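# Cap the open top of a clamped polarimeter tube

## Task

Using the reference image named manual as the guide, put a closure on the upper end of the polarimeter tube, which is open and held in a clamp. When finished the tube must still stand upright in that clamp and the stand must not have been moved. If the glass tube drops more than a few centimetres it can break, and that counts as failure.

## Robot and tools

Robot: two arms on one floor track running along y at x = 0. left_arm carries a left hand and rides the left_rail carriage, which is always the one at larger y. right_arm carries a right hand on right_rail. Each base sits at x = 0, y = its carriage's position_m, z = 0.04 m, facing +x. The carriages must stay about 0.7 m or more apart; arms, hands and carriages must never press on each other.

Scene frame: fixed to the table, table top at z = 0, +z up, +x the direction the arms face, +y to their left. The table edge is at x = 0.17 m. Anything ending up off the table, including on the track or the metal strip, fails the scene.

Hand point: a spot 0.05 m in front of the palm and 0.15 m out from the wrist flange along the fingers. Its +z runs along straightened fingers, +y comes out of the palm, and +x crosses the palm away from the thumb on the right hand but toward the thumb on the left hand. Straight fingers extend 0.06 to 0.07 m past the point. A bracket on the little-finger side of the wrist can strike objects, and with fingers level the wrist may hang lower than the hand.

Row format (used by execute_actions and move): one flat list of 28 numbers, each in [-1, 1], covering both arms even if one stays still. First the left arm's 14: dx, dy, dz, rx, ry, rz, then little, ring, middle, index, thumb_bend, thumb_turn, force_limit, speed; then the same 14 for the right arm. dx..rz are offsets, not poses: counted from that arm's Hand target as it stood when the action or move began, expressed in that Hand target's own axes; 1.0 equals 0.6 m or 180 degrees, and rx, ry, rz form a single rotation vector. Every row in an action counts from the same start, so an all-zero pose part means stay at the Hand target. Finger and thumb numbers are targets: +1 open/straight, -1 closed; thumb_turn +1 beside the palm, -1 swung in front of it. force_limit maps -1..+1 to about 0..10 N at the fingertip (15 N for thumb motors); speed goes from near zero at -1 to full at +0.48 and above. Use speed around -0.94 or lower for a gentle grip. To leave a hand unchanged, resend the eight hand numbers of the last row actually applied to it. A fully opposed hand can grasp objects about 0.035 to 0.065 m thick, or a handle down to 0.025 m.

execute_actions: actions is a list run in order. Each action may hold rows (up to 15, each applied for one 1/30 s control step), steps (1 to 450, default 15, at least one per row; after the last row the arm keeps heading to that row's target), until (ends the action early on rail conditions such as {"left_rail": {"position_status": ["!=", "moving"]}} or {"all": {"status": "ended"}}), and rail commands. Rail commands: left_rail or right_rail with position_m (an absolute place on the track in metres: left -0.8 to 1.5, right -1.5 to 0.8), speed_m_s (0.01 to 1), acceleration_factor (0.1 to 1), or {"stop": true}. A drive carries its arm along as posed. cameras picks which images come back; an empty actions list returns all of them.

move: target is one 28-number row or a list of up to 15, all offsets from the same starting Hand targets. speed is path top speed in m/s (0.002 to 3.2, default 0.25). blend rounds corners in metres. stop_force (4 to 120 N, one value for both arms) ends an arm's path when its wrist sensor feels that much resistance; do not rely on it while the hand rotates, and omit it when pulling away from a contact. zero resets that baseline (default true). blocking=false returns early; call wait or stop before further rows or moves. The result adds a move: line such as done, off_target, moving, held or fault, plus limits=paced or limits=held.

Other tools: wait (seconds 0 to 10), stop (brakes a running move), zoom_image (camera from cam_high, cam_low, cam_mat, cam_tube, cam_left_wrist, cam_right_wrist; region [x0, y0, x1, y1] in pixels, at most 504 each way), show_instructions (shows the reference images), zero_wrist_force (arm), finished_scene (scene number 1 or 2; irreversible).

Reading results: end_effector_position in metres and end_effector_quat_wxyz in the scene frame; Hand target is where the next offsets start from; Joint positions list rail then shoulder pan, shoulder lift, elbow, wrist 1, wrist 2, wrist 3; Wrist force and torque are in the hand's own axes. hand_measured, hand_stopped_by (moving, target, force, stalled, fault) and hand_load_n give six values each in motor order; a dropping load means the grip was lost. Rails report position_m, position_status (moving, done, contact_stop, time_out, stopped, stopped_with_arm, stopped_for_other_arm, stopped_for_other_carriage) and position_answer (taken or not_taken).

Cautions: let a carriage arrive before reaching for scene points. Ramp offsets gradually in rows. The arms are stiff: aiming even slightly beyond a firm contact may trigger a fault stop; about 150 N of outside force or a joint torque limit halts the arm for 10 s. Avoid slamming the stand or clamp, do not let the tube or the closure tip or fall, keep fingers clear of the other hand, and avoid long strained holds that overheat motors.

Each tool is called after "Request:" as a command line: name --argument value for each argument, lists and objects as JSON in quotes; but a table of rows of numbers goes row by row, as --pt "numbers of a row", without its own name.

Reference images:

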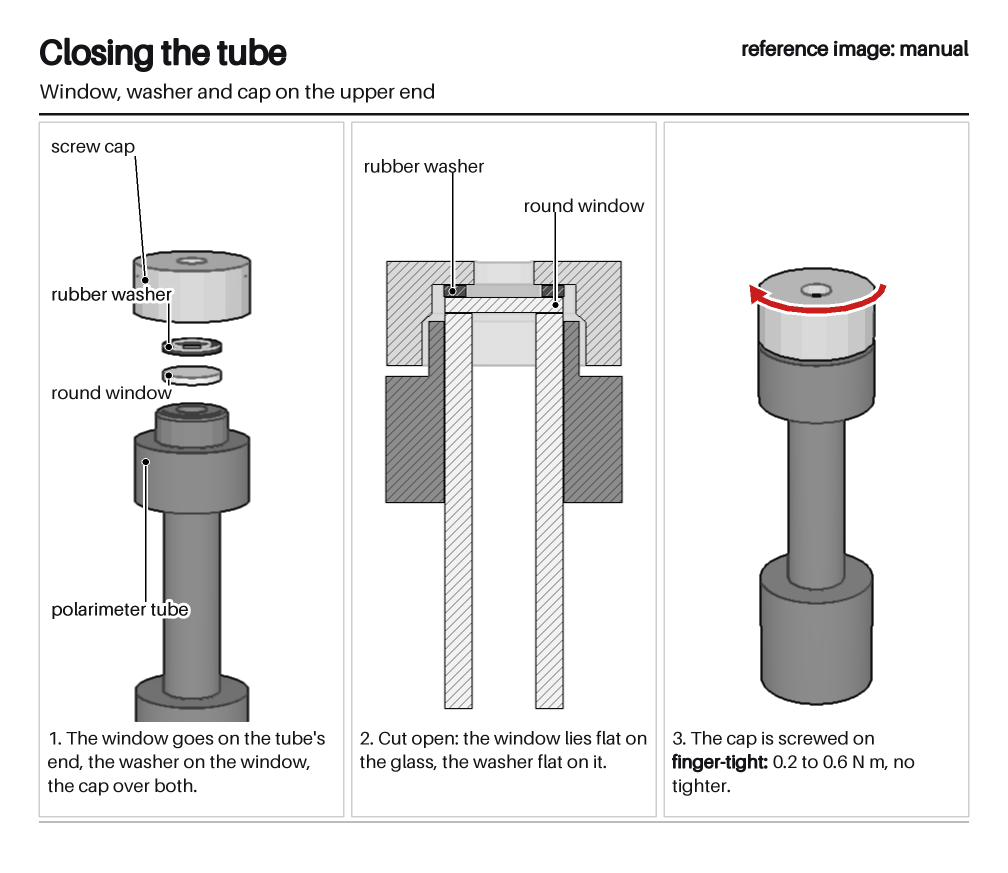

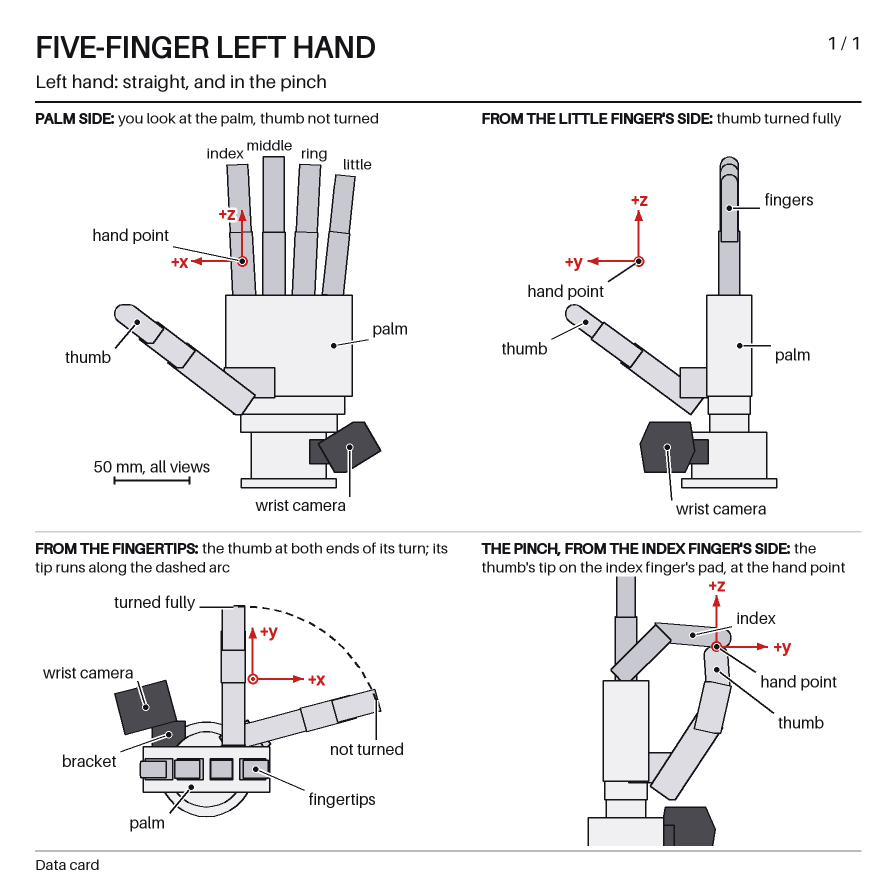

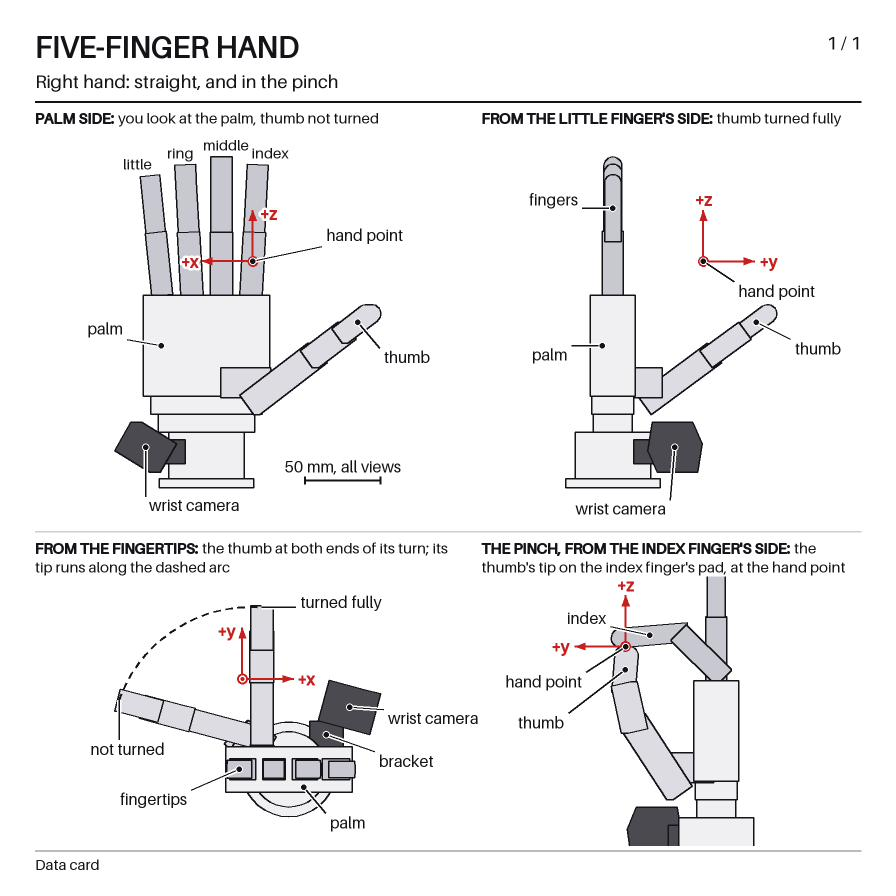

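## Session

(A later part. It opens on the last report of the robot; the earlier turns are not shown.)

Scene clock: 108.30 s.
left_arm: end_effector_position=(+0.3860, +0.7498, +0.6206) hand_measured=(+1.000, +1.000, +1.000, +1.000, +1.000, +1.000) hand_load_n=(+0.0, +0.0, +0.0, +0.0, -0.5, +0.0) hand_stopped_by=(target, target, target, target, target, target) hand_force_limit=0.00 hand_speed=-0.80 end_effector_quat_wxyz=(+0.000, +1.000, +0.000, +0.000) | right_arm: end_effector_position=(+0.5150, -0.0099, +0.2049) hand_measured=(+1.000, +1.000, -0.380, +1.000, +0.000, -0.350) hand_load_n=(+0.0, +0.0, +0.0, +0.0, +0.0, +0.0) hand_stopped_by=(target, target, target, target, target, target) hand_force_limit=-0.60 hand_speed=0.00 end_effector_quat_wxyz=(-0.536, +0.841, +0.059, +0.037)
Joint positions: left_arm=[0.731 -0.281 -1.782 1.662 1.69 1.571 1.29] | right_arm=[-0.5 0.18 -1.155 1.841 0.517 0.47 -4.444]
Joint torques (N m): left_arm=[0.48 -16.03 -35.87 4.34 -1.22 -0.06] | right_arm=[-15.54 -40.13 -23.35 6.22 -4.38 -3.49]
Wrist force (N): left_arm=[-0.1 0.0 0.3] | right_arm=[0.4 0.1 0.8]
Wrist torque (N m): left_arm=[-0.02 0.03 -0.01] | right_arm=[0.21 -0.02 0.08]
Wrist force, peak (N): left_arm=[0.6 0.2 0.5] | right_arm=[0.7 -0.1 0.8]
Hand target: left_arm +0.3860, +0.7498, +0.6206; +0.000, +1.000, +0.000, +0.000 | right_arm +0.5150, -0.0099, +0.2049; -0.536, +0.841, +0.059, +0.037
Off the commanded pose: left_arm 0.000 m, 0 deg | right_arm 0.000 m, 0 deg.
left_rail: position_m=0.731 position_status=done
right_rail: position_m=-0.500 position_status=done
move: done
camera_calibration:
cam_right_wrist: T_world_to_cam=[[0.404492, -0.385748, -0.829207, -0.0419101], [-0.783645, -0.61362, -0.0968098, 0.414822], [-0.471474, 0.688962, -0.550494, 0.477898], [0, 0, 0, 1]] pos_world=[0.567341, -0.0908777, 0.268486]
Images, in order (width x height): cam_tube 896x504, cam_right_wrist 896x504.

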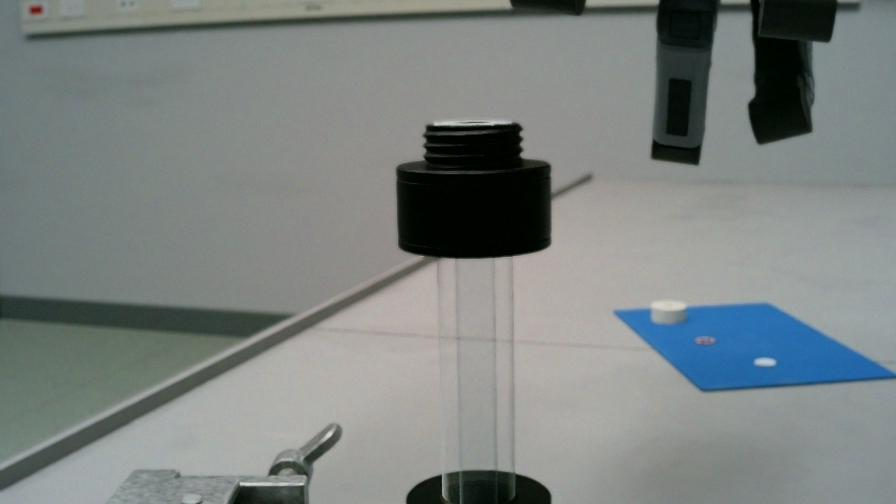

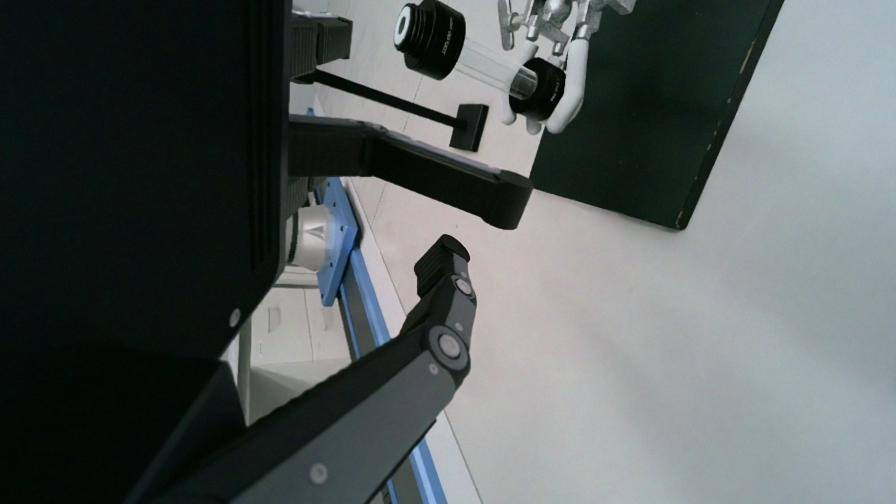

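Request:
move --target '[0,0,0,0,0,0,1,1,1,1,1,1,0,-0.8,0,0,0,0,0,-0.0167,1,1,-0.45,1,0.03,-0.3,-0.6,0]' --speed 0.1 --cameras '["cam_right_wrist", "cam_tube"]'

Request:
zoom_image --camera "cam_tube" --region '[620, 60, 850, 210]'

Request:
zoom_image --camera "cam_right_wrist" --region '[400, 130, 600, 290]'

Scene clock: 109.93 s.
left_arm: end_effector_position=(+0.3860, +0.7498, +0.6206) hand_measured=(+1.000, +1.000, +1.000, +1.000, +1.000, +1.000) hand_load_n=(+0.0, +0.0, +0.0, +0.0, +0.0, +0.0) hand_stopped_by=(target, target, target, target, target, target) hand_force_limit=0.00 hand_speed=-0.80 end_effector_quat_wxyz=(+0.000, +1.000, +0.000, +0.000) | right_arm: end_effector_position=(+0.5150, -0.0099, +0.2049) hand_measured=(+1.000, +1.000, -0.450, +1.000, +0.030, -0.300) hand_load_n=(+0.0, +0.0, +0.0, +0.0, +0.0, +0.0) hand_stopped_by=(target, target, target, target, target, target) hand_force_limit=-0.60 hand_speed=0.00 end_effector_quat_wxyz=(-0.535, +0.840, +0.081, +0.051)
Joint positions: left_arm=[0.731 -0.281 -1.782 1.662 1.69 1.571 1.29] | right_arm=[-0.5 0.182 -1.16 1.847 0.514 0.471 -4.493]
Joint torques (N m): left_arm=[0.27 -15.27 -36.47 4.29 -1.63 -0.22] | right_arm=[5.83 -79.22 -21.37 2.65 0.35 -2.95]
Wrist force (N): left_arm=[0.3 0.2 -0.1] | right_arm=[0.3 0.4 0.5]
Wrist torque (N m): left_arm=[0.04 -0.05 0.01] | right_arm=[0.25 -0.01 0.09]
Wrist force, peak (N): left_arm=[0.6 0.4 0.2] | right_arm=[0.7 0.5 0.5]
Hand target: left_arm +0.3860, +0.7498, +0.6206; +0.000, +1.000, +0.000, +0.000 | right_arm +0.5150, -0.0099, +0.2049; -0.535, +0.840, +0.081, +0.051
Off the commanded pose: left_arm 0.000 m, 0 deg | right_arm 0.000 m, 0 deg.
left_rail: position_m=0.731 position_status=done
right_rail: position_m=-0.500 position_status=done
move: done
camera_calibration:
cam_right_wrist: T_world_to_cam=[[0.45157, -0.376328, -0.808988, -0.0702395], [-0.764535, -0.630627, -0.1334, 0.412293], [-0.459967, 0.678739, -0.572488, 0.476335], [0, 0, 0, 1]] pos_world=[0.566029, -0.0897374, 0.270873]
Images, in order (width x height): cam_tube 896x504, cam_right_wrist 896x504.

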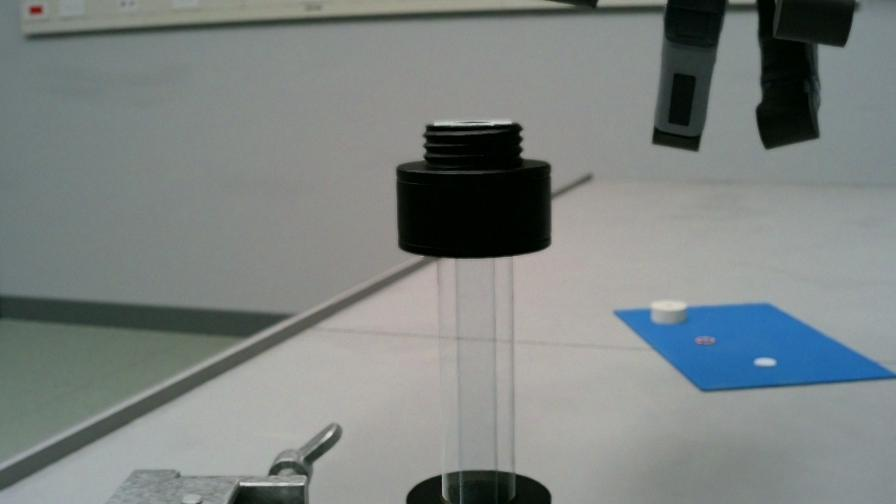

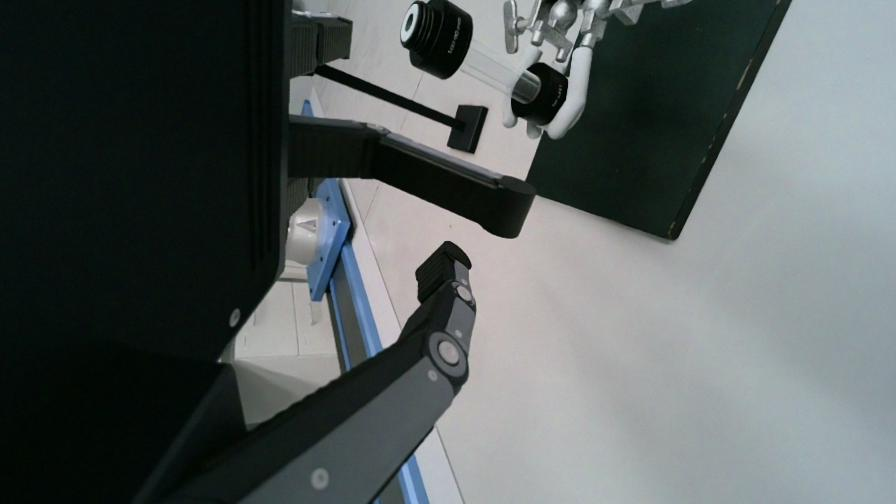

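Scaled by 2.191.

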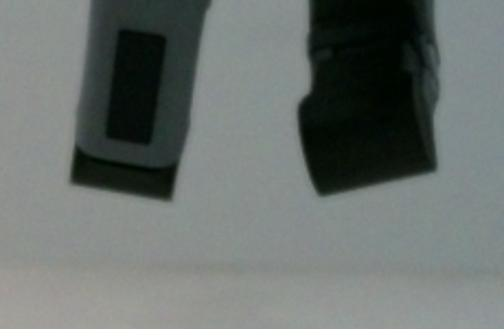

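Scaled by 2.520.

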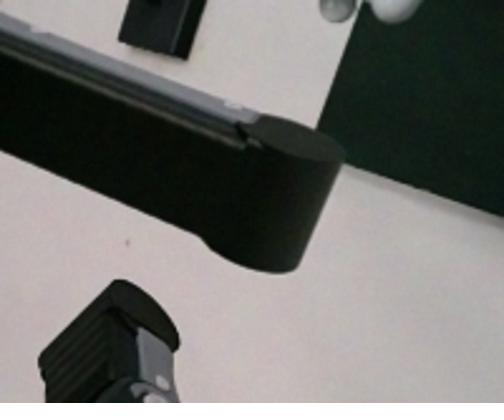

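Request:
move --target '[0,0,0,0,0,0,1,1,1,1,1,1,0,-0.8,0,0.001,0.0373,-0.0862,0.4453,0.2122,1,1,-0.45,1,0.03,-0.38,-0.6,0]' --speed 0.3 --cameras '["cam_right_wrist", "cam_tube"]'

Request:
zoom_image --camera "cam_tube" --region '[560, 90, 860, 290]'

Request:
zoom_image --camera "cam_right_wrist" --region '[400, 130, 600, 290]'

Scene clock: 114.67 s.
left_arm: end_effector_position=(+0.3860, +0.7498, +0.6206) hand_measured=(+1.000, +1.000, +1.000, +1.000, +1.000, +1.000) hand_load_n=(+0.0, +0.0, +0.0, +0.0, +0.0, +0.0) hand_stopped_by=(target, target, target, target, target, target) hand_force_limit=0.00 hand_speed=-0.80 end_effector_quat_wxyz=(+0.000, +1.000, +0.000, +0.000) | right_arm: end_effector_position=(+0.5151, +0.0101, +0.1950) hand_measured=(+1.000, +1.000, -0.450, +1.000, +0.030, -0.380) hand_load_n=(+0.0, +0.0, +0.0, +0.0, +0.0, +0.0) hand_stopped_by=(target, target, target, target, target, target) hand_force_limit=-0.60 hand_speed=0.00 end_effector_quat_wxyz=(-0.342, +0.650, -0.538, +0.414)
Joint positions: left_arm=[0.731 -0.281 -1.782 1.662 1.69 1.571 1.29] | right_arm=[-0.5 0.715 -1.313 1.96 -0.092 2.208 -2.978]
Joint torques (N m): left_arm=[1.79 -16.64 -36.47 4.56 -1.24 0.02] | right_arm=[6.83 -33.38 -40.45 3.96 2.67 2.32]
Wrist force (N): left_arm=[0.1 0.1 0.1] | right_arm=[0.1 -0.2 0.9]
Wrist torque (N m): left_arm=[0.00 -0.01 0.00] | right_arm=[0.14 0.09 -0.21]
Wrist force, peak (N): left_arm=[0.8 0.0 0.2] | right_arm=[-0.2 0.6 1.2]
Hand target: left_arm +0.3860, +0.7498, +0.6206; +0.000, +1.000, +0.000, +0.000 | right_arm +0.5151, +0.0101, +0.1949; -0.342, +0.650, -0.538, +0.414
Off the commanded pose: left_arm 0.000 m, 0 deg | right_arm 0.000 m, 0 deg.
left_rail: position_m=0.731 position_status=done
right_rail: position_m=-0.500 position_status=done
move: done
camera_calibration:
cam_right_wrist: T_world_to_cam=[[-0.377906, -0.449912, -0.809176, 0.357292], [-0.629407, 0.765809, -0.13185, 0.339631], [0.678995, 0.459474, -0.572581, -0.127353], [0, 0, 0, 1]] pos_world=[0.43526, -0.0408276, 0.260973]
Images, in order (width x height): cam_tube 896x504, cam_right_wrist 896x504.

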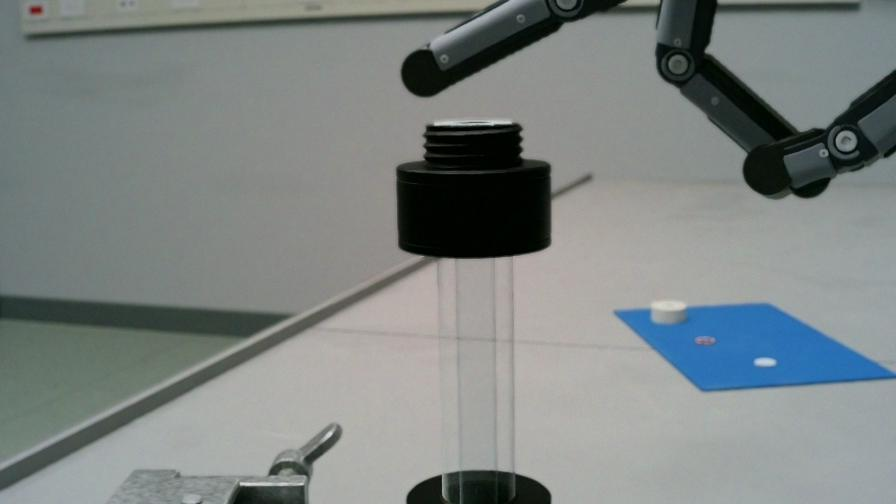

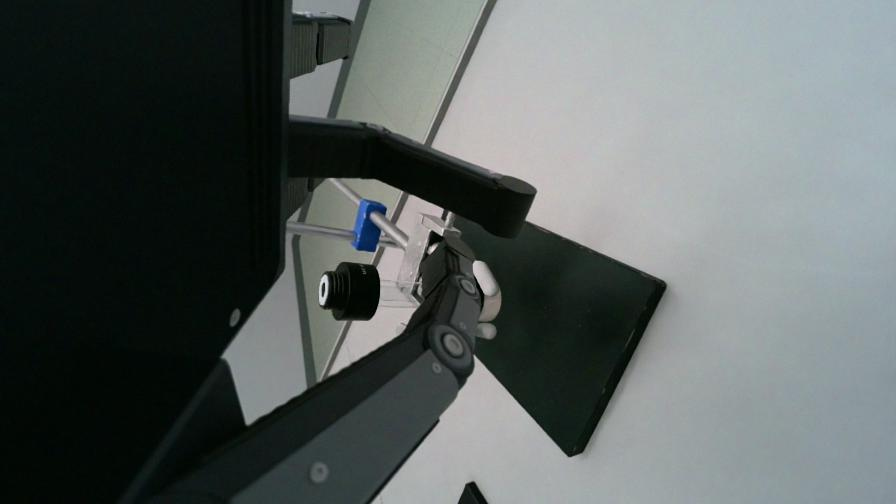

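Scaled by 1.680.

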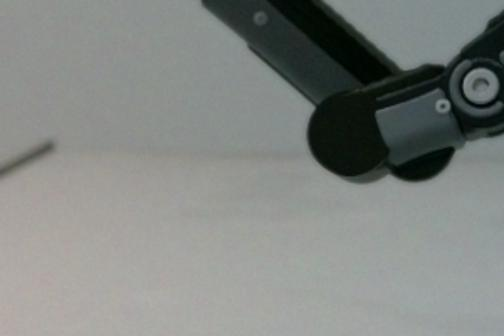

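Scaled by 2.520.

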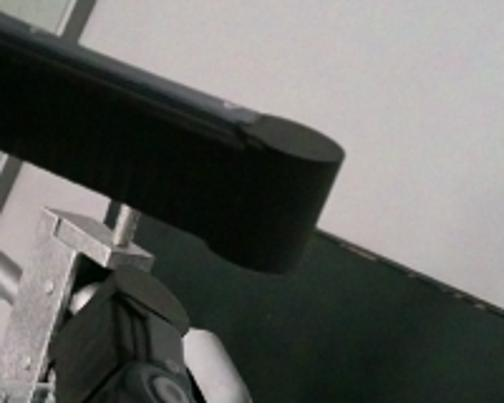

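Request:
execute_actions --actions '[{"rows": [[0,0,0,0,0,0,1,1,1,1,1,1,0,-0.8,0,0,0,0,0,0,1,1,-0.35,1,0.13,-0.40,-0.6,0]], "steps": 20}]' --cameras '["cam_tube", "cam_right_wrist"]'

Request:
zoom_image --camera "cam_tube" --region '[560, 90, 860, 290]'

Request:
zoom_image --camera "cam_right_wrist" --region '[400, 130, 600, 290]'

Scene clock: 116.37 s.
left_arm: end_effector_position=(+0.3860, +0.7498, +0.6206) hand_measured=(+1.000, +1.000, +1.000, +1.000, +1.000, +1.000) hand_load_n=(+0.0, +0.0, +0.0, +0.0, +0.0, +0.0) hand_stopped_by=(target, target, target, target, target, target) hand_force_limit=0.00 hand_speed=-0.80 end_effector_quat_wxyz=(+0.000, +1.000, +0.000, +0.000) | right_arm: end_effector_position=(+0.5151, +0.0101, +0.1949) hand_measured=(+1.000, +1.000, -0.350, +1.000, +0.130, -0.400) hand_load_n=(+0.0, +0.0, +0.0, +0.0, +0.0, +0.0) hand_stopped_by=(target, target, target, target, target, target) hand_force_limit=-0.60 hand_speed=0.00 end_effector_quat_wxyz=(-0.342, +0.650, -0.538, +0.414)
Joint positions: left_arm=[0.731 -0.281 -1.782 1.662 1.69 1.571 1.29] | right_arm=[-0.5 0.715 -1.313 1.96 -0.092 2.208 -2.978]
Joint torques (N m): left_arm=[2.9 -14.07 -37.05 4.7 -1.38 0.01] | right_arm=[6.61 -31.8 -38.62 3.84 3.63 3.31]
Wrist force (N): left_arm=[0.4 -0.1 -0.1] | right_arm=[-0.4 -0.1 0.6]
Wrist torque (N m): left_arm=[0.00 -0.06 0.03] | right_arm=[0.16 0.15 -0.24]
Wrist force, peak (N): left_arm=[0.7 -0.1 0.1] | right_arm=[-0.2 -0.1 1.3]
Hand target: left_arm +0.3860, +0.7498, +0.6206; +0.000, +1.000, +0.000, +0.000 | right_arm +0.5151, +0.0101, +0.1949; -0.342, +0.650, -0.538, +0.414
Off the commanded pose: left_arm 0.000 m, 0 deg | right_arm 0.000 m, 0 deg.
left_rail: position_m=0.731 position_status=done
right_rail: position_m=-0.500 position_status=done
camera_calibration:
cam_right_wrist: T_world_to_cam=[[-0.378097, -0.449747, -0.809179, 0.357382], [-0.629169, 0.766017, -0.131772, 0.339515], [0.679109, 0.459288, -0.572596, -0.127406], [0, 0, 0, 1]] pos_world=[0.43526, -0.0408271, 0.260973]
Images, in order (width x height): cam_tube 896x504, cam_right_wrist 896x504.

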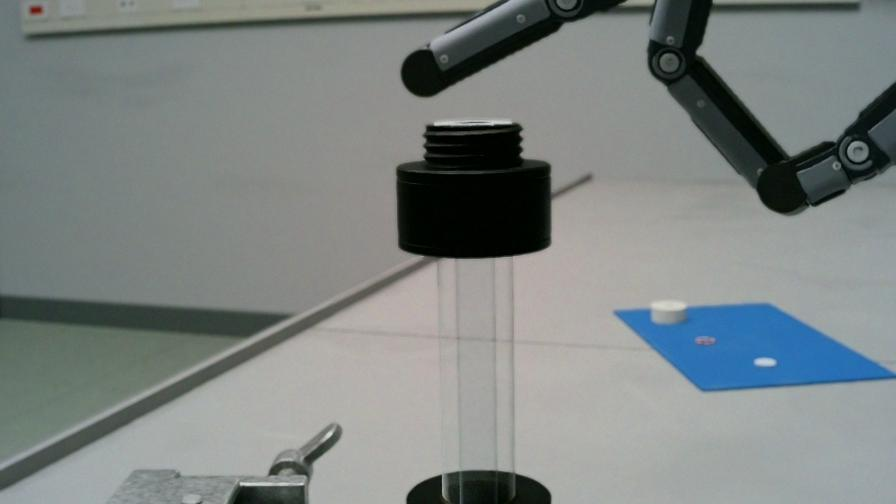

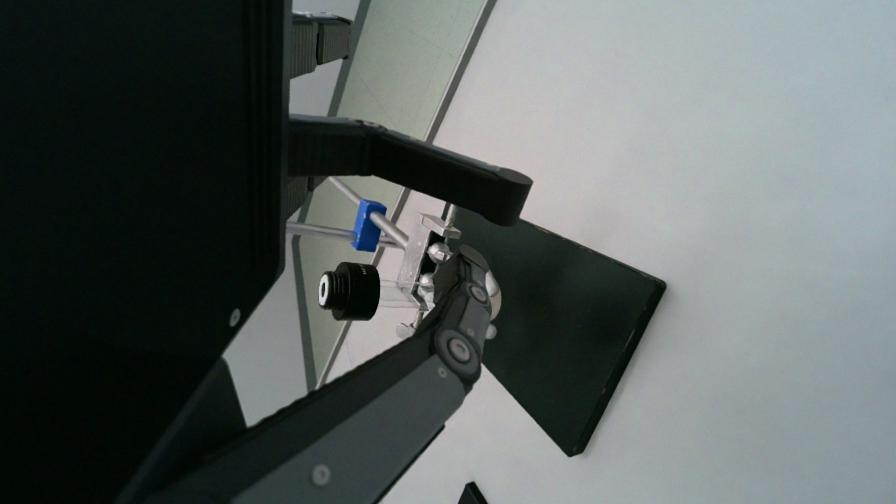

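Scaled by 1.680.

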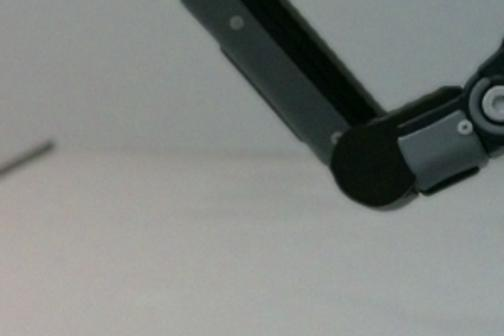

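Scaled by 2.520.

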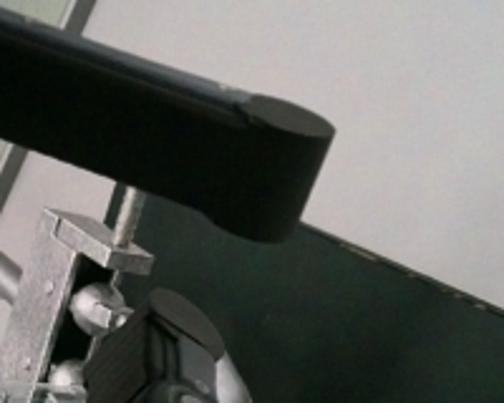

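Request:
move --target '[0,0,0,0,0,0,1,1,1,1,1,1,0,-0.8,0.0356,-0.0085,-0.007,0.0862,-0.4453,-0.2122,1,1,-0.35,1,0.13,-0.40,-0.6,0]' --speed 0.3 --cameras '["cam_right_wrist", "cam_tube"]'

Request:
zoom_image --camera "cam_tube" --region '[620, 60, 850, 210]'

Request:
zoom_image --camera "cam_right_wrist" --region '[400, 130, 600, 290]'

Scene clock: 120.63 s.
left_arm: end_effector_position=(+0.3860, +0.7498, +0.6206) hand_measured=(+1.000, +1.000, +1.000, +1.000, +1.000, +1.000) hand_load_n=(+0.0, +0.0, +0.0, +0.0, +0.0, +0.0) hand_stopped_by=(target, target, target, target, target, target) hand_force_limit=0.00 hand_speed=-0.80 end_effector_quat_wxyz=(+0.000, +1.000, +0.000, +0.000) | right_arm: end_effector_position=(+0.5151, -0.0099, +0.2049) hand_measured=(+1.000, +1.000, -0.350, +1.000, +0.130, -0.400) hand_load_n=(+0.0, +0.0, +0.0, +0.0, +0.0, +0.0) hand_stopped_by=(target, target, target, target, target, target) hand_force_limit=-0.60 hand_speed=0.00 end_effector_quat_wxyz=(-0.535, +0.840, +0.081, +0.051)
Joint positions: left_arm=[0.731 -0.281 -1.782 1.662 1.69 1.571 1.29] | right_arm=[-0.5 0.182 -1.16 1.847 0.513 0.471 -4.493]
Joint torques (N m): left_arm=[0.86 -15.57 -36.91 4.76 -1.24 -0.21] | right_arm=[8.49 -43.21 -36.22 6.67 -4.22 -3.17]
Wrist force (N): left_arm=[0.0 0.1 0.3] | right_arm=[0.2 0.3 0.4]
Wrist torque (N m): left_arm=[0.00 0.00 0.00] | right_arm=[0.25 0.02 0.08]
Wrist force, peak (N): left_arm=[0.7 0.3 0.3] | right_arm=[-0.5 0.1 1.4]
Hand target: left_arm +0.3860, +0.7498, +0.6206; +0.000, +1.000, +0.000, +0.000 | right_arm +0.5151, -0.0099, +0.2049; -0.535, +0.840, +0.081, +0.051
Off the commanded pose: left_arm 0.000 m, 0 deg | right_arm 0.000 m, 0 deg.
left_rail: position_m=0.731 position_status=done
right_rail: position_m=-0.500 position_status=done
move: done
camera_calibration:
cam_right_wrist: T_world_to_cam=[[0.451835, -0.37629, -0.808858, -0.070428], [-0.764491, -0.630622, -0.133679, 0.412483], [-0.459781, 0.678765, -0.572607, 0.476242], [0, 0, 0, 1]] pos_world=[0.566129, -0.0896374, 0.270874]
Images, in order (width x height): cam_tube 896x504, cam_right_wrist 896x504.

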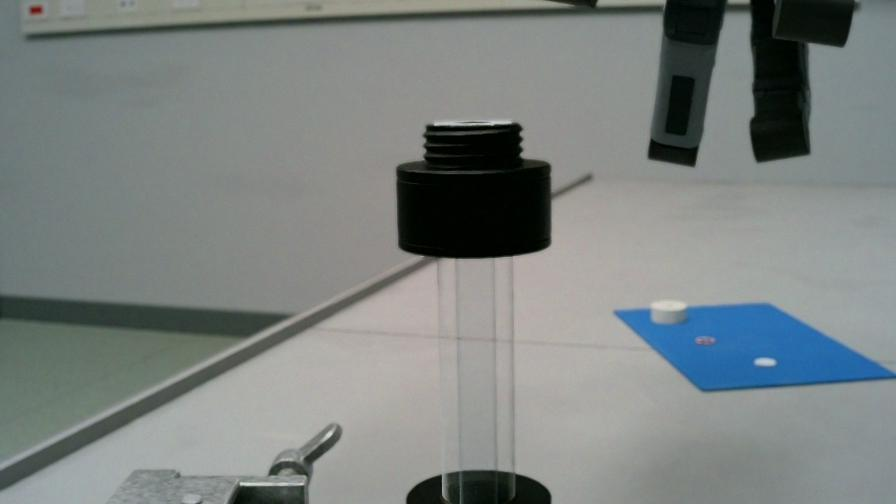

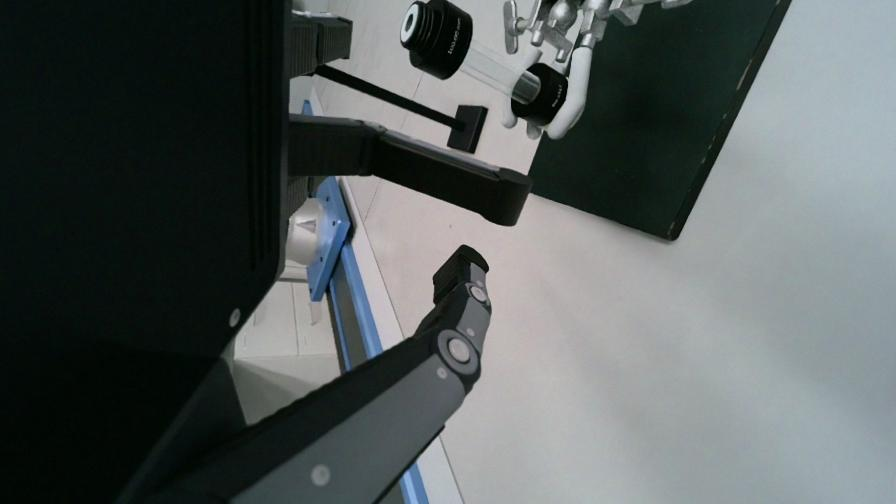

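Scaled by 2.191.

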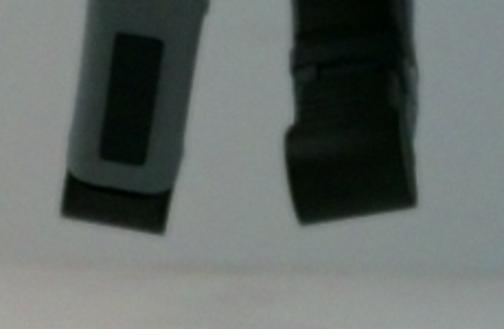

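Scaled by 2.520.

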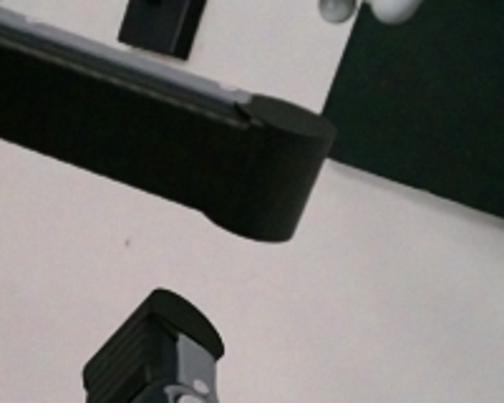

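Request:
move --target '[0,0,0,0,0,0,1,1,1,1,1,1,0,-0.8,-0.0672,0.5547,-0.6598,-0.0862,0.4453,0.2122,1,1,-0.35,1,0.155,-0.32,-0.6,0]' --speed 0.4 --cameras '["cam_right_wrist", "cam_mat"]'

Request:
zoom_image --camera "cam_right_wrist" --region '[430, 150, 680, 350]'

Scene clock: 125.33 s.
left_arm: end_effector_position=(+0.3860, +0.7498, +0.6206) hand_measured=(+1.000, +1.000, +1.000, +1.000, +1.000, +1.000) hand_load_n=(+0.0, +0.0, +0.0, +0.0, +0.0, +0.0) hand_stopped_by=(target, target, target, target, target, target) hand_force_limit=0.00 hand_speed=-0.80 end_effector_quat_wxyz=(+0.000, +1.000, +0.000, +0.000) | right_arm: end_effector_position=(+0.5389, -0.5099, +0.0692) hand_measured=(+1.000, +1.000, -0.350, +1.000, +0.156, -0.320) hand_load_n=(+0.0, +0.0, +0.0, +0.0, +0.0, +0.0) hand_stopped_by=(target, target, target, target, target, target) hand_force_limit=-0.60 hand_speed=0.00 end_effector_quat_wxyz=(-0.342, +0.650, -0.538, +0.414)
Joint positions: left_arm=[0.731 -0.281 -1.782 1.662 1.69 1.571 1.29] | right_arm=[-0.5 -0.652 -1.509 2.531 -0.491 0.99 -3.643]
Joint torques (N m): left_arm=[1.53 -15.03 -36.27 4.83 -1.28 -0.01] | right_arm=[-11.24 -8.11 -13.81 -1.5 1.94 3.29]
Wrist force (N): left_arm=[0.3 -0.1 0.0] | right_arm=[0.0 0.3 0.3]
Wrist torque (N m): left_arm=[-0.02 -0.04 0.02] | right_arm=[0.24 0.05 -0.23]
Wrist force, peak (N): left_arm=[0.2 -0.2 0.6] | right_arm=[0.8 -0.7 1.3]
Hand target: left_arm +0.3860, +0.7498, +0.6206; +0.000, +1.000, +0.000, +0.000 | right_arm +0.5389, -0.5100, +0.0691; -0.342, +0.650, -0.538, +0.414
Off the commanded pose: left_arm 0.000 m, 0 deg | right_arm 0.000 m, 0 deg.
left_rail: position_m=0.731 position_status=done
right_rail: position_m=-0.500 position_status=done
move: done
camera_calibration:
cam_right_wrist: T_world_to_cam=[[-0.3779, -0.449909, -0.80918, 0.0305365], [-0.629502, 0.765744, -0.131771, 0.736242], [0.67891, 0.459584, -0.572594, 0.0234857], [0, 0, 0, 1]] pos_world=[0.459061, -0.560828, 0.135173]
Images, in order (width x height): cam_mat 896x504, cam_right_wrist 896x504.

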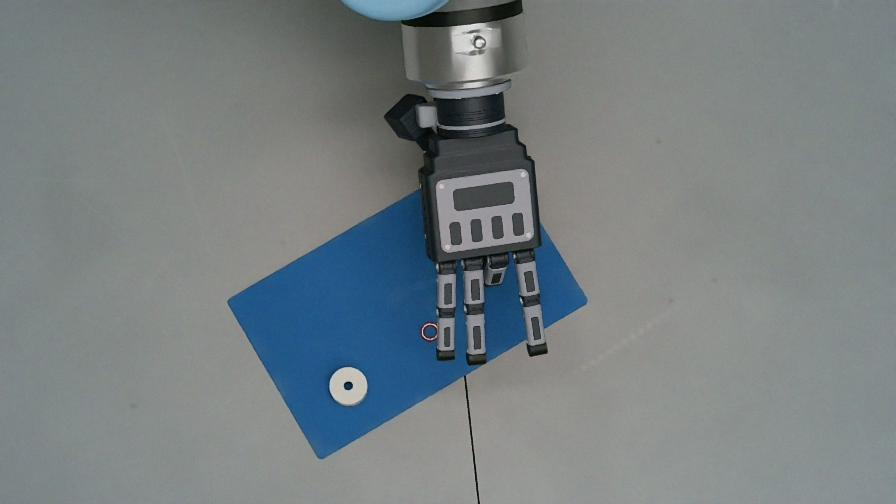

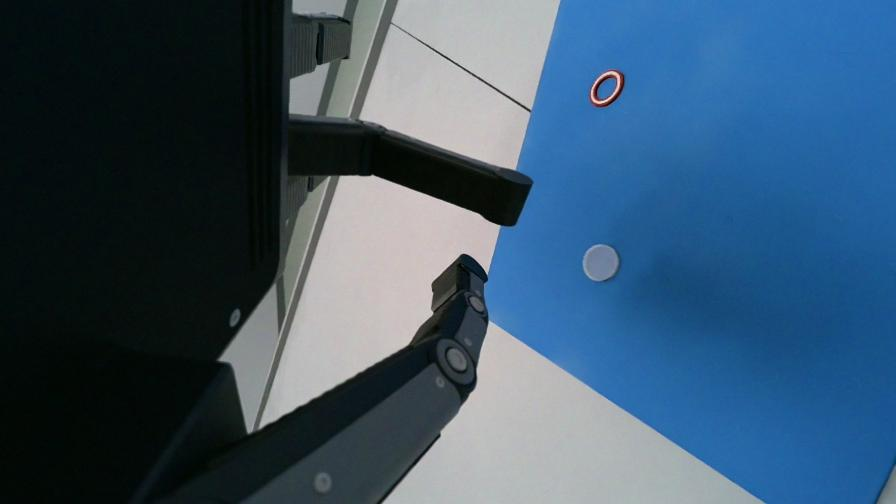

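Scaled by 2.016.

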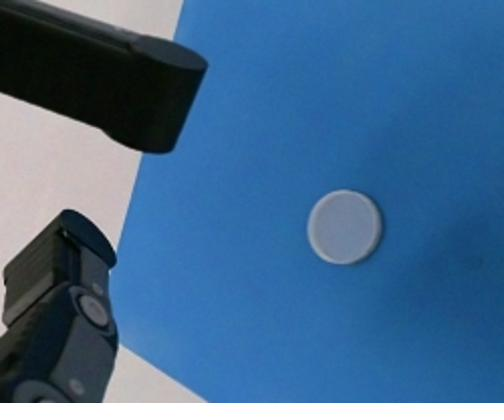

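Request:
move --target '[0,0,0,0,0,0,1,1,1,1,1,1,0,-0.8,-0.0128,0.0622,0.0267,0,0,0,1,1,-0.35,1,0.155,-0.32,-0.6,0]' --speed 0.12 --cameras '["cam_right_wrist"]'

Request:
zoom_image --camera "cam_right_wrist" --region '[430, 150, 610, 290]'

Scene clock: 126.93 s.
left_arm: end_effector_position=(+0.3860, +0.7498, +0.6206) hand_measured=(+1.000, +1.000, +1.000, +1.000, +1.000, +1.000) hand_load_n=(+0.0, +0.0, +0.0, +0.0, +0.0, +0.0) hand_stopped_by=(target, target, target, target, target, target) hand_force_limit=0.00 hand_speed=-0.80 end_effector_quat_wxyz=(+0.000, +1.000, +0.000, +0.000) | right_arm: end_effector_position=(+0.5373, -0.5095, +0.0279) hand_measured=(+1.000, +1.000, -0.350, +1.000, +0.156, -0.320) hand_load_n=(+0.0, +0.0, -0.5, +0.0, +0.0, +0.0) hand_stopped_by=(target, target, target, target, target, target) hand_force_limit=-0.60 hand_speed=0.00 end_effector_quat_wxyz=(-0.342, +0.650, -0.538, +0.414)
Joint positions: left_arm=[0.731 -0.281 -1.782 1.662 1.69 1.571 1.29] | right_arm=[-0.5 -0.654 -1.405 2.556 -0.619 0.988 -3.645]
Joint torques (N m): left_arm=[1.72 -14.28 -36.29 4.5 -0.9 0.22] | right_arm=[8.21 -10.35 -8.84 -1.97 2.58 3.4]
Wrist force (N): left_arm=[0.2 -0.1 -0.2] | right_arm=[-0.1 0.3 0.9]
Wrist torque (N m): left_arm=[-0.01 -0.03 0.02] | right_arm=[0.21 0.04 -0.13]
Wrist force, peak (N): left_arm=[0.4 -0.4 -0.1] | right_arm=[-0.1 1.1 1.0]
Hand target: left_arm +0.3860, +0.7498, +0.6206; +0.000, +1.000, +0.000, +0.000 | right_arm +0.5373, -0.5095, +0.0278; -0.342, +0.650, -0.538, +0.414
Off the commanded pose: left_arm 0.000 m, 0 deg | right_arm 0.000 m, 0 deg.
left_rail: position_m=0.731 position_status=done
right_rail: position_m=-0.500 position_status=done
move: done
camera_calibration:
cam_right_wrist: T_world_to_cam=[[-0.378097, -0.449747, -0.809179, -0.0030456], [-0.629169, 0.766017, -0.131772, 0.729499], [0.679109, 0.459288, -0.572596, 0.000540357], [0, 0, 0, 1]] pos_world=[0.45746, -0.560427, 0.0939725]
Images, in order (width x height): cam_right_wrist 896x504.

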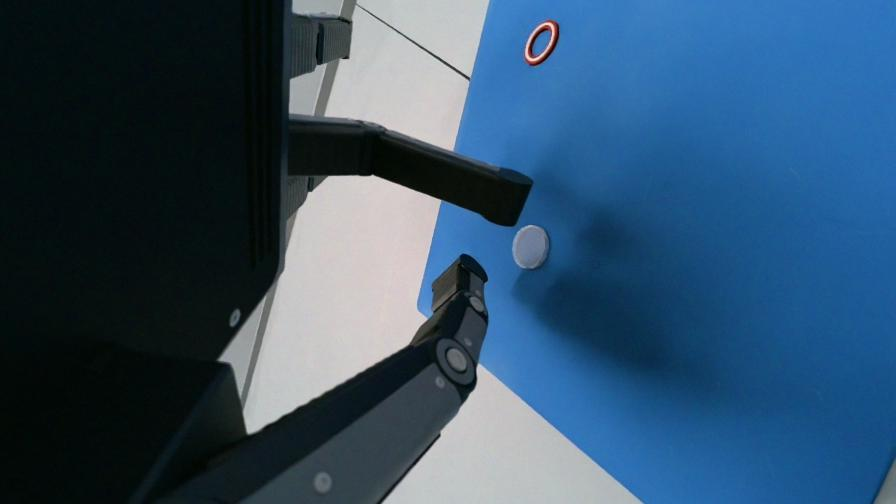

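Scaled by 2.800.

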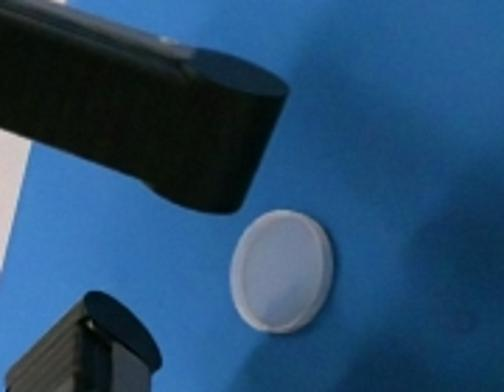

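Request:
move --target '[0,0,0,0,0,0,1,1,1,1,1,1,0,-0.8,-0.0072,0.0371,0.0177,0,0,0,1,1,-0.35,1,0.155,-0.32,-0.6,0]' --speed 0.012 --stop_force 4 --cameras '["cam_right_wrist"]'

Request:
zoom_image --camera "cam_right_wrist" --region '[420, 170, 560, 290]'

Scene clock: 130.27 s.
left_arm: end_effector_position=(+0.3860, +0.7498, +0.6206) hand_measured=(+1.000, +1.000, +1.000, +1.000, +1.000, +1.000) hand_load_n=(+0.0, +0.0, +0.0, +0.0, +0.0, +0.0) hand_stopped_by=(target, target, target, target, target, target) hand_force_limit=0.00 hand_speed=-0.80 end_effector_quat_wxyz=(+0.000, +1.000, +0.000, +0.000) | right_arm: end_effector_position=(+0.5373, -0.5095, +0.0117) hand_measured=(+1.000, +1.000, -0.350, +1.000, +0.156, -0.320) hand_load_n=(+0.0, +0.0, -1.0, +0.0, -0.5, +0.0) hand_stopped_by=(target, target, target, target, target, target) hand_force_limit=-0.60 hand_speed=0.00 end_effector_quat_wxyz=(-0.342, +0.650, -0.538, +0.414)
Joint positions: left_arm=[0.731 -0.281 -1.782 1.662 1.69 1.571 1.29] | right_arm=[-0.5 -0.654 -1.361 2.562 -0.669 0.988 -3.645]
Joint torques (N m): left_arm=[0.56 -14.8 -36.68 4.88 -1.35 0.32] | right_arm=[-4.46 -48.82 -21.34 3.71 1.96 3.22]
Wrist force (N): left_arm=[0.6 0.1 0.3] | right_arm=[0.5 -3.6 -0.5]
Wrist torque (N m): left_arm=[0.00 -0.07 0.03] | right_arm=[0.14 0.04 -0.19]
Wrist force, peak (N): left_arm=[0.9 0.2 0.2] | right_arm=[1.5 -10.0 -4.1]
Hand target: left_arm +0.3860, +0.7498, +0.6206; +0.000, +1.000, +0.000, +0.000 | right_arm +0.5373, -0.5095, +0.0117; -0.342, +0.650, -0.538, +0.414 (not the last commanded pose)
Off the commanded pose: left_arm 0.000 m, 0 deg | right_arm 0.009 m, 0 deg.
left_rail: position_m=0.731 position_status=done
right_rail: position_m=-0.500 position_status=done
move: contact (right_arm)
camera_calibration:
cam_right_wrist: T_world_to_cam=[[-0.378152, -0.449785, -0.809132, -0.0162346], [-0.629178, 0.766011, -0.131765, 0.727352], [0.67907, 0.459261, -0.572664, -0.00878479], [0, 0, 0, 1]] pos_world=[0.45746, -0.560427, 0.0776727]
Images, in order (width x height): cam_right_wrist 896x504.

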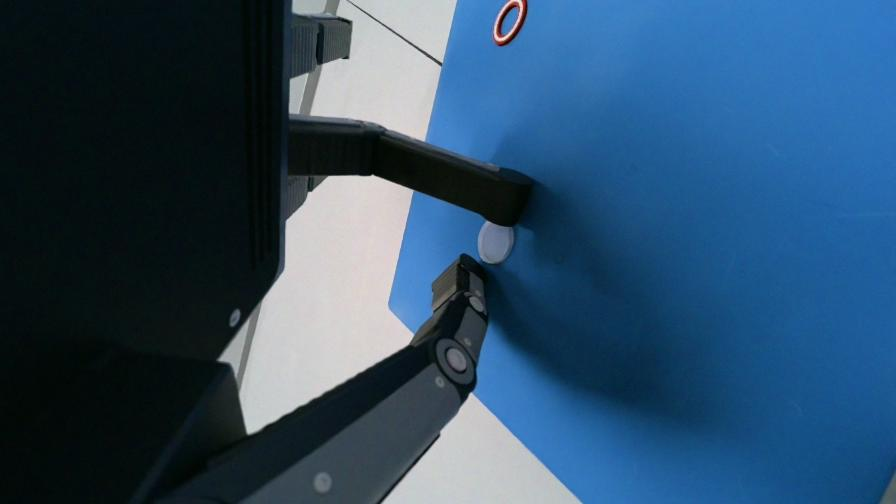

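Scaled by 3.600.

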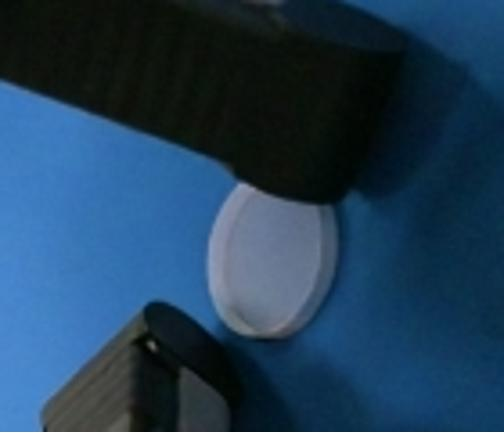

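Request:
execute_actions --actions '[{"rows": [[0,0,0,0,0,0,1,1,1,1,1,1,0,-0.8,0,0,0,0,0,0,1,1,-0.35,1,0.155,-0.8,-0.8,-0.94]], "steps": 60}]' --cameras '["cam_right_wrist"]'

Request:
zoom_image --camera "cam_right_wrist" --region '[420, 170, 560, 290]'

Scene clock: 133.53 s.
left_arm: end_effector_position=(+0.3860, +0.7498, +0.6206) hand_measured=(+1.000, +1.000, +1.000, +1.000, +1.000, +1.000) hand_load_n=(+0.0, +0.0, +0.0, +0.0, +0.0, +0.0) hand_stopped_by=(target, target, target, target, target, target) hand_force_limit=0.00 hand_speed=-0.80 end_effector_quat_wxyz=(+0.000, +1.000, +0.000, +0.000) | right_arm: end_effector_position=(+0.5373, -0.5095, +0.0117) hand_measured=(+1.000, +1.000, -0.350, +1.000, +0.156, -0.442) hand_load_n=(+0.0, +0.0, -1.0, +0.0, -0.5, +1.5) hand_stopped_by=(target, target, target, target, target, force) hand_force_limit=-0.80 hand_speed=-0.94 end_effector_quat_wxyz=(-0.342, +0.650, -0.538, +0.414)
Joint positions: left_arm=[0.731 -0.281 -1.782 1.662 1.69 1.571 1.29] | right_arm=[-0.5 -0.654 -1.361 2.562 -0.669 0.988 -3.645]
Joint torques (N m): left_arm=[3.35 -14.35 -35.82 4.41 -1.29 -0.01] | right_arm=[-6.9 -46.24 -20.75 3.41 2.14 3.52]
Wrist force (N): left_arm=[0.2 0.2 0.1] | right_arm=[-0.2 -4.5 -1.1]
Wrist torque (N m): left_arm=[0.02 -0.03 0.01] | right_arm=[0.23 0.08 -0.17]
Wrist force, peak (N): left_arm=[0.6 0.2 0.3] | right_arm=[1.0 -5.0 -2.0]
Hand target: left_arm +0.3860, +0.7498, +0.6206; +0.000, +1.000, +0.000, +0.000 | right_arm +0.5373, -0.5095, +0.0117; -0.342, +0.650, -0.538, +0.414
Off the commanded pose: left_arm 0.000 m, 0 deg | right_arm 0.000 m, 0 deg.
left_rail: position_m=0.731 position_status=done
right_rail: position_m=-0.500 position_status=done
camera_calibration:
cam_right_wrist: T_world_to_cam=[[-0.378152, -0.449785, -0.809132, -0.0162346], [-0.629178, 0.766011, -0.131765, 0.727352], [0.67907, 0.459261, -0.572664, -0.00878479], [0, 0, 0, 1]] pos_world=[0.45746, -0.560427, 0.0776727]
Images, in order (width x height): cam_right_wrist 896x504.

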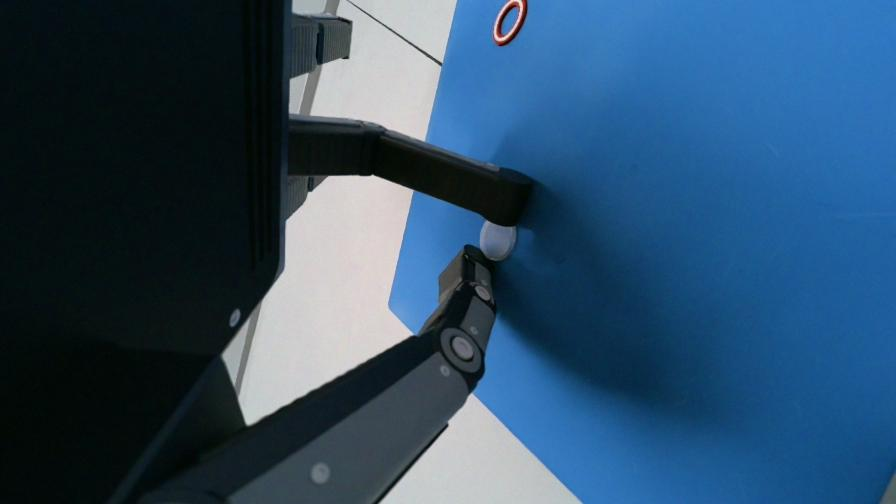

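Scaled by 3.600.

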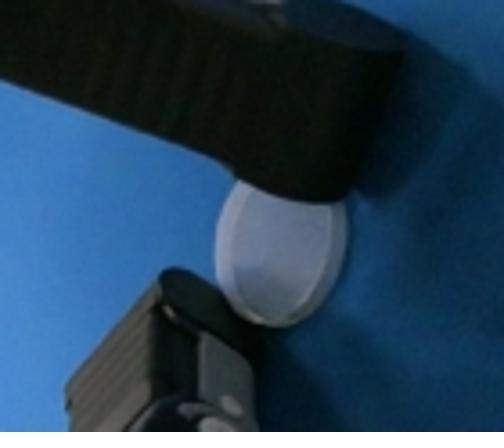

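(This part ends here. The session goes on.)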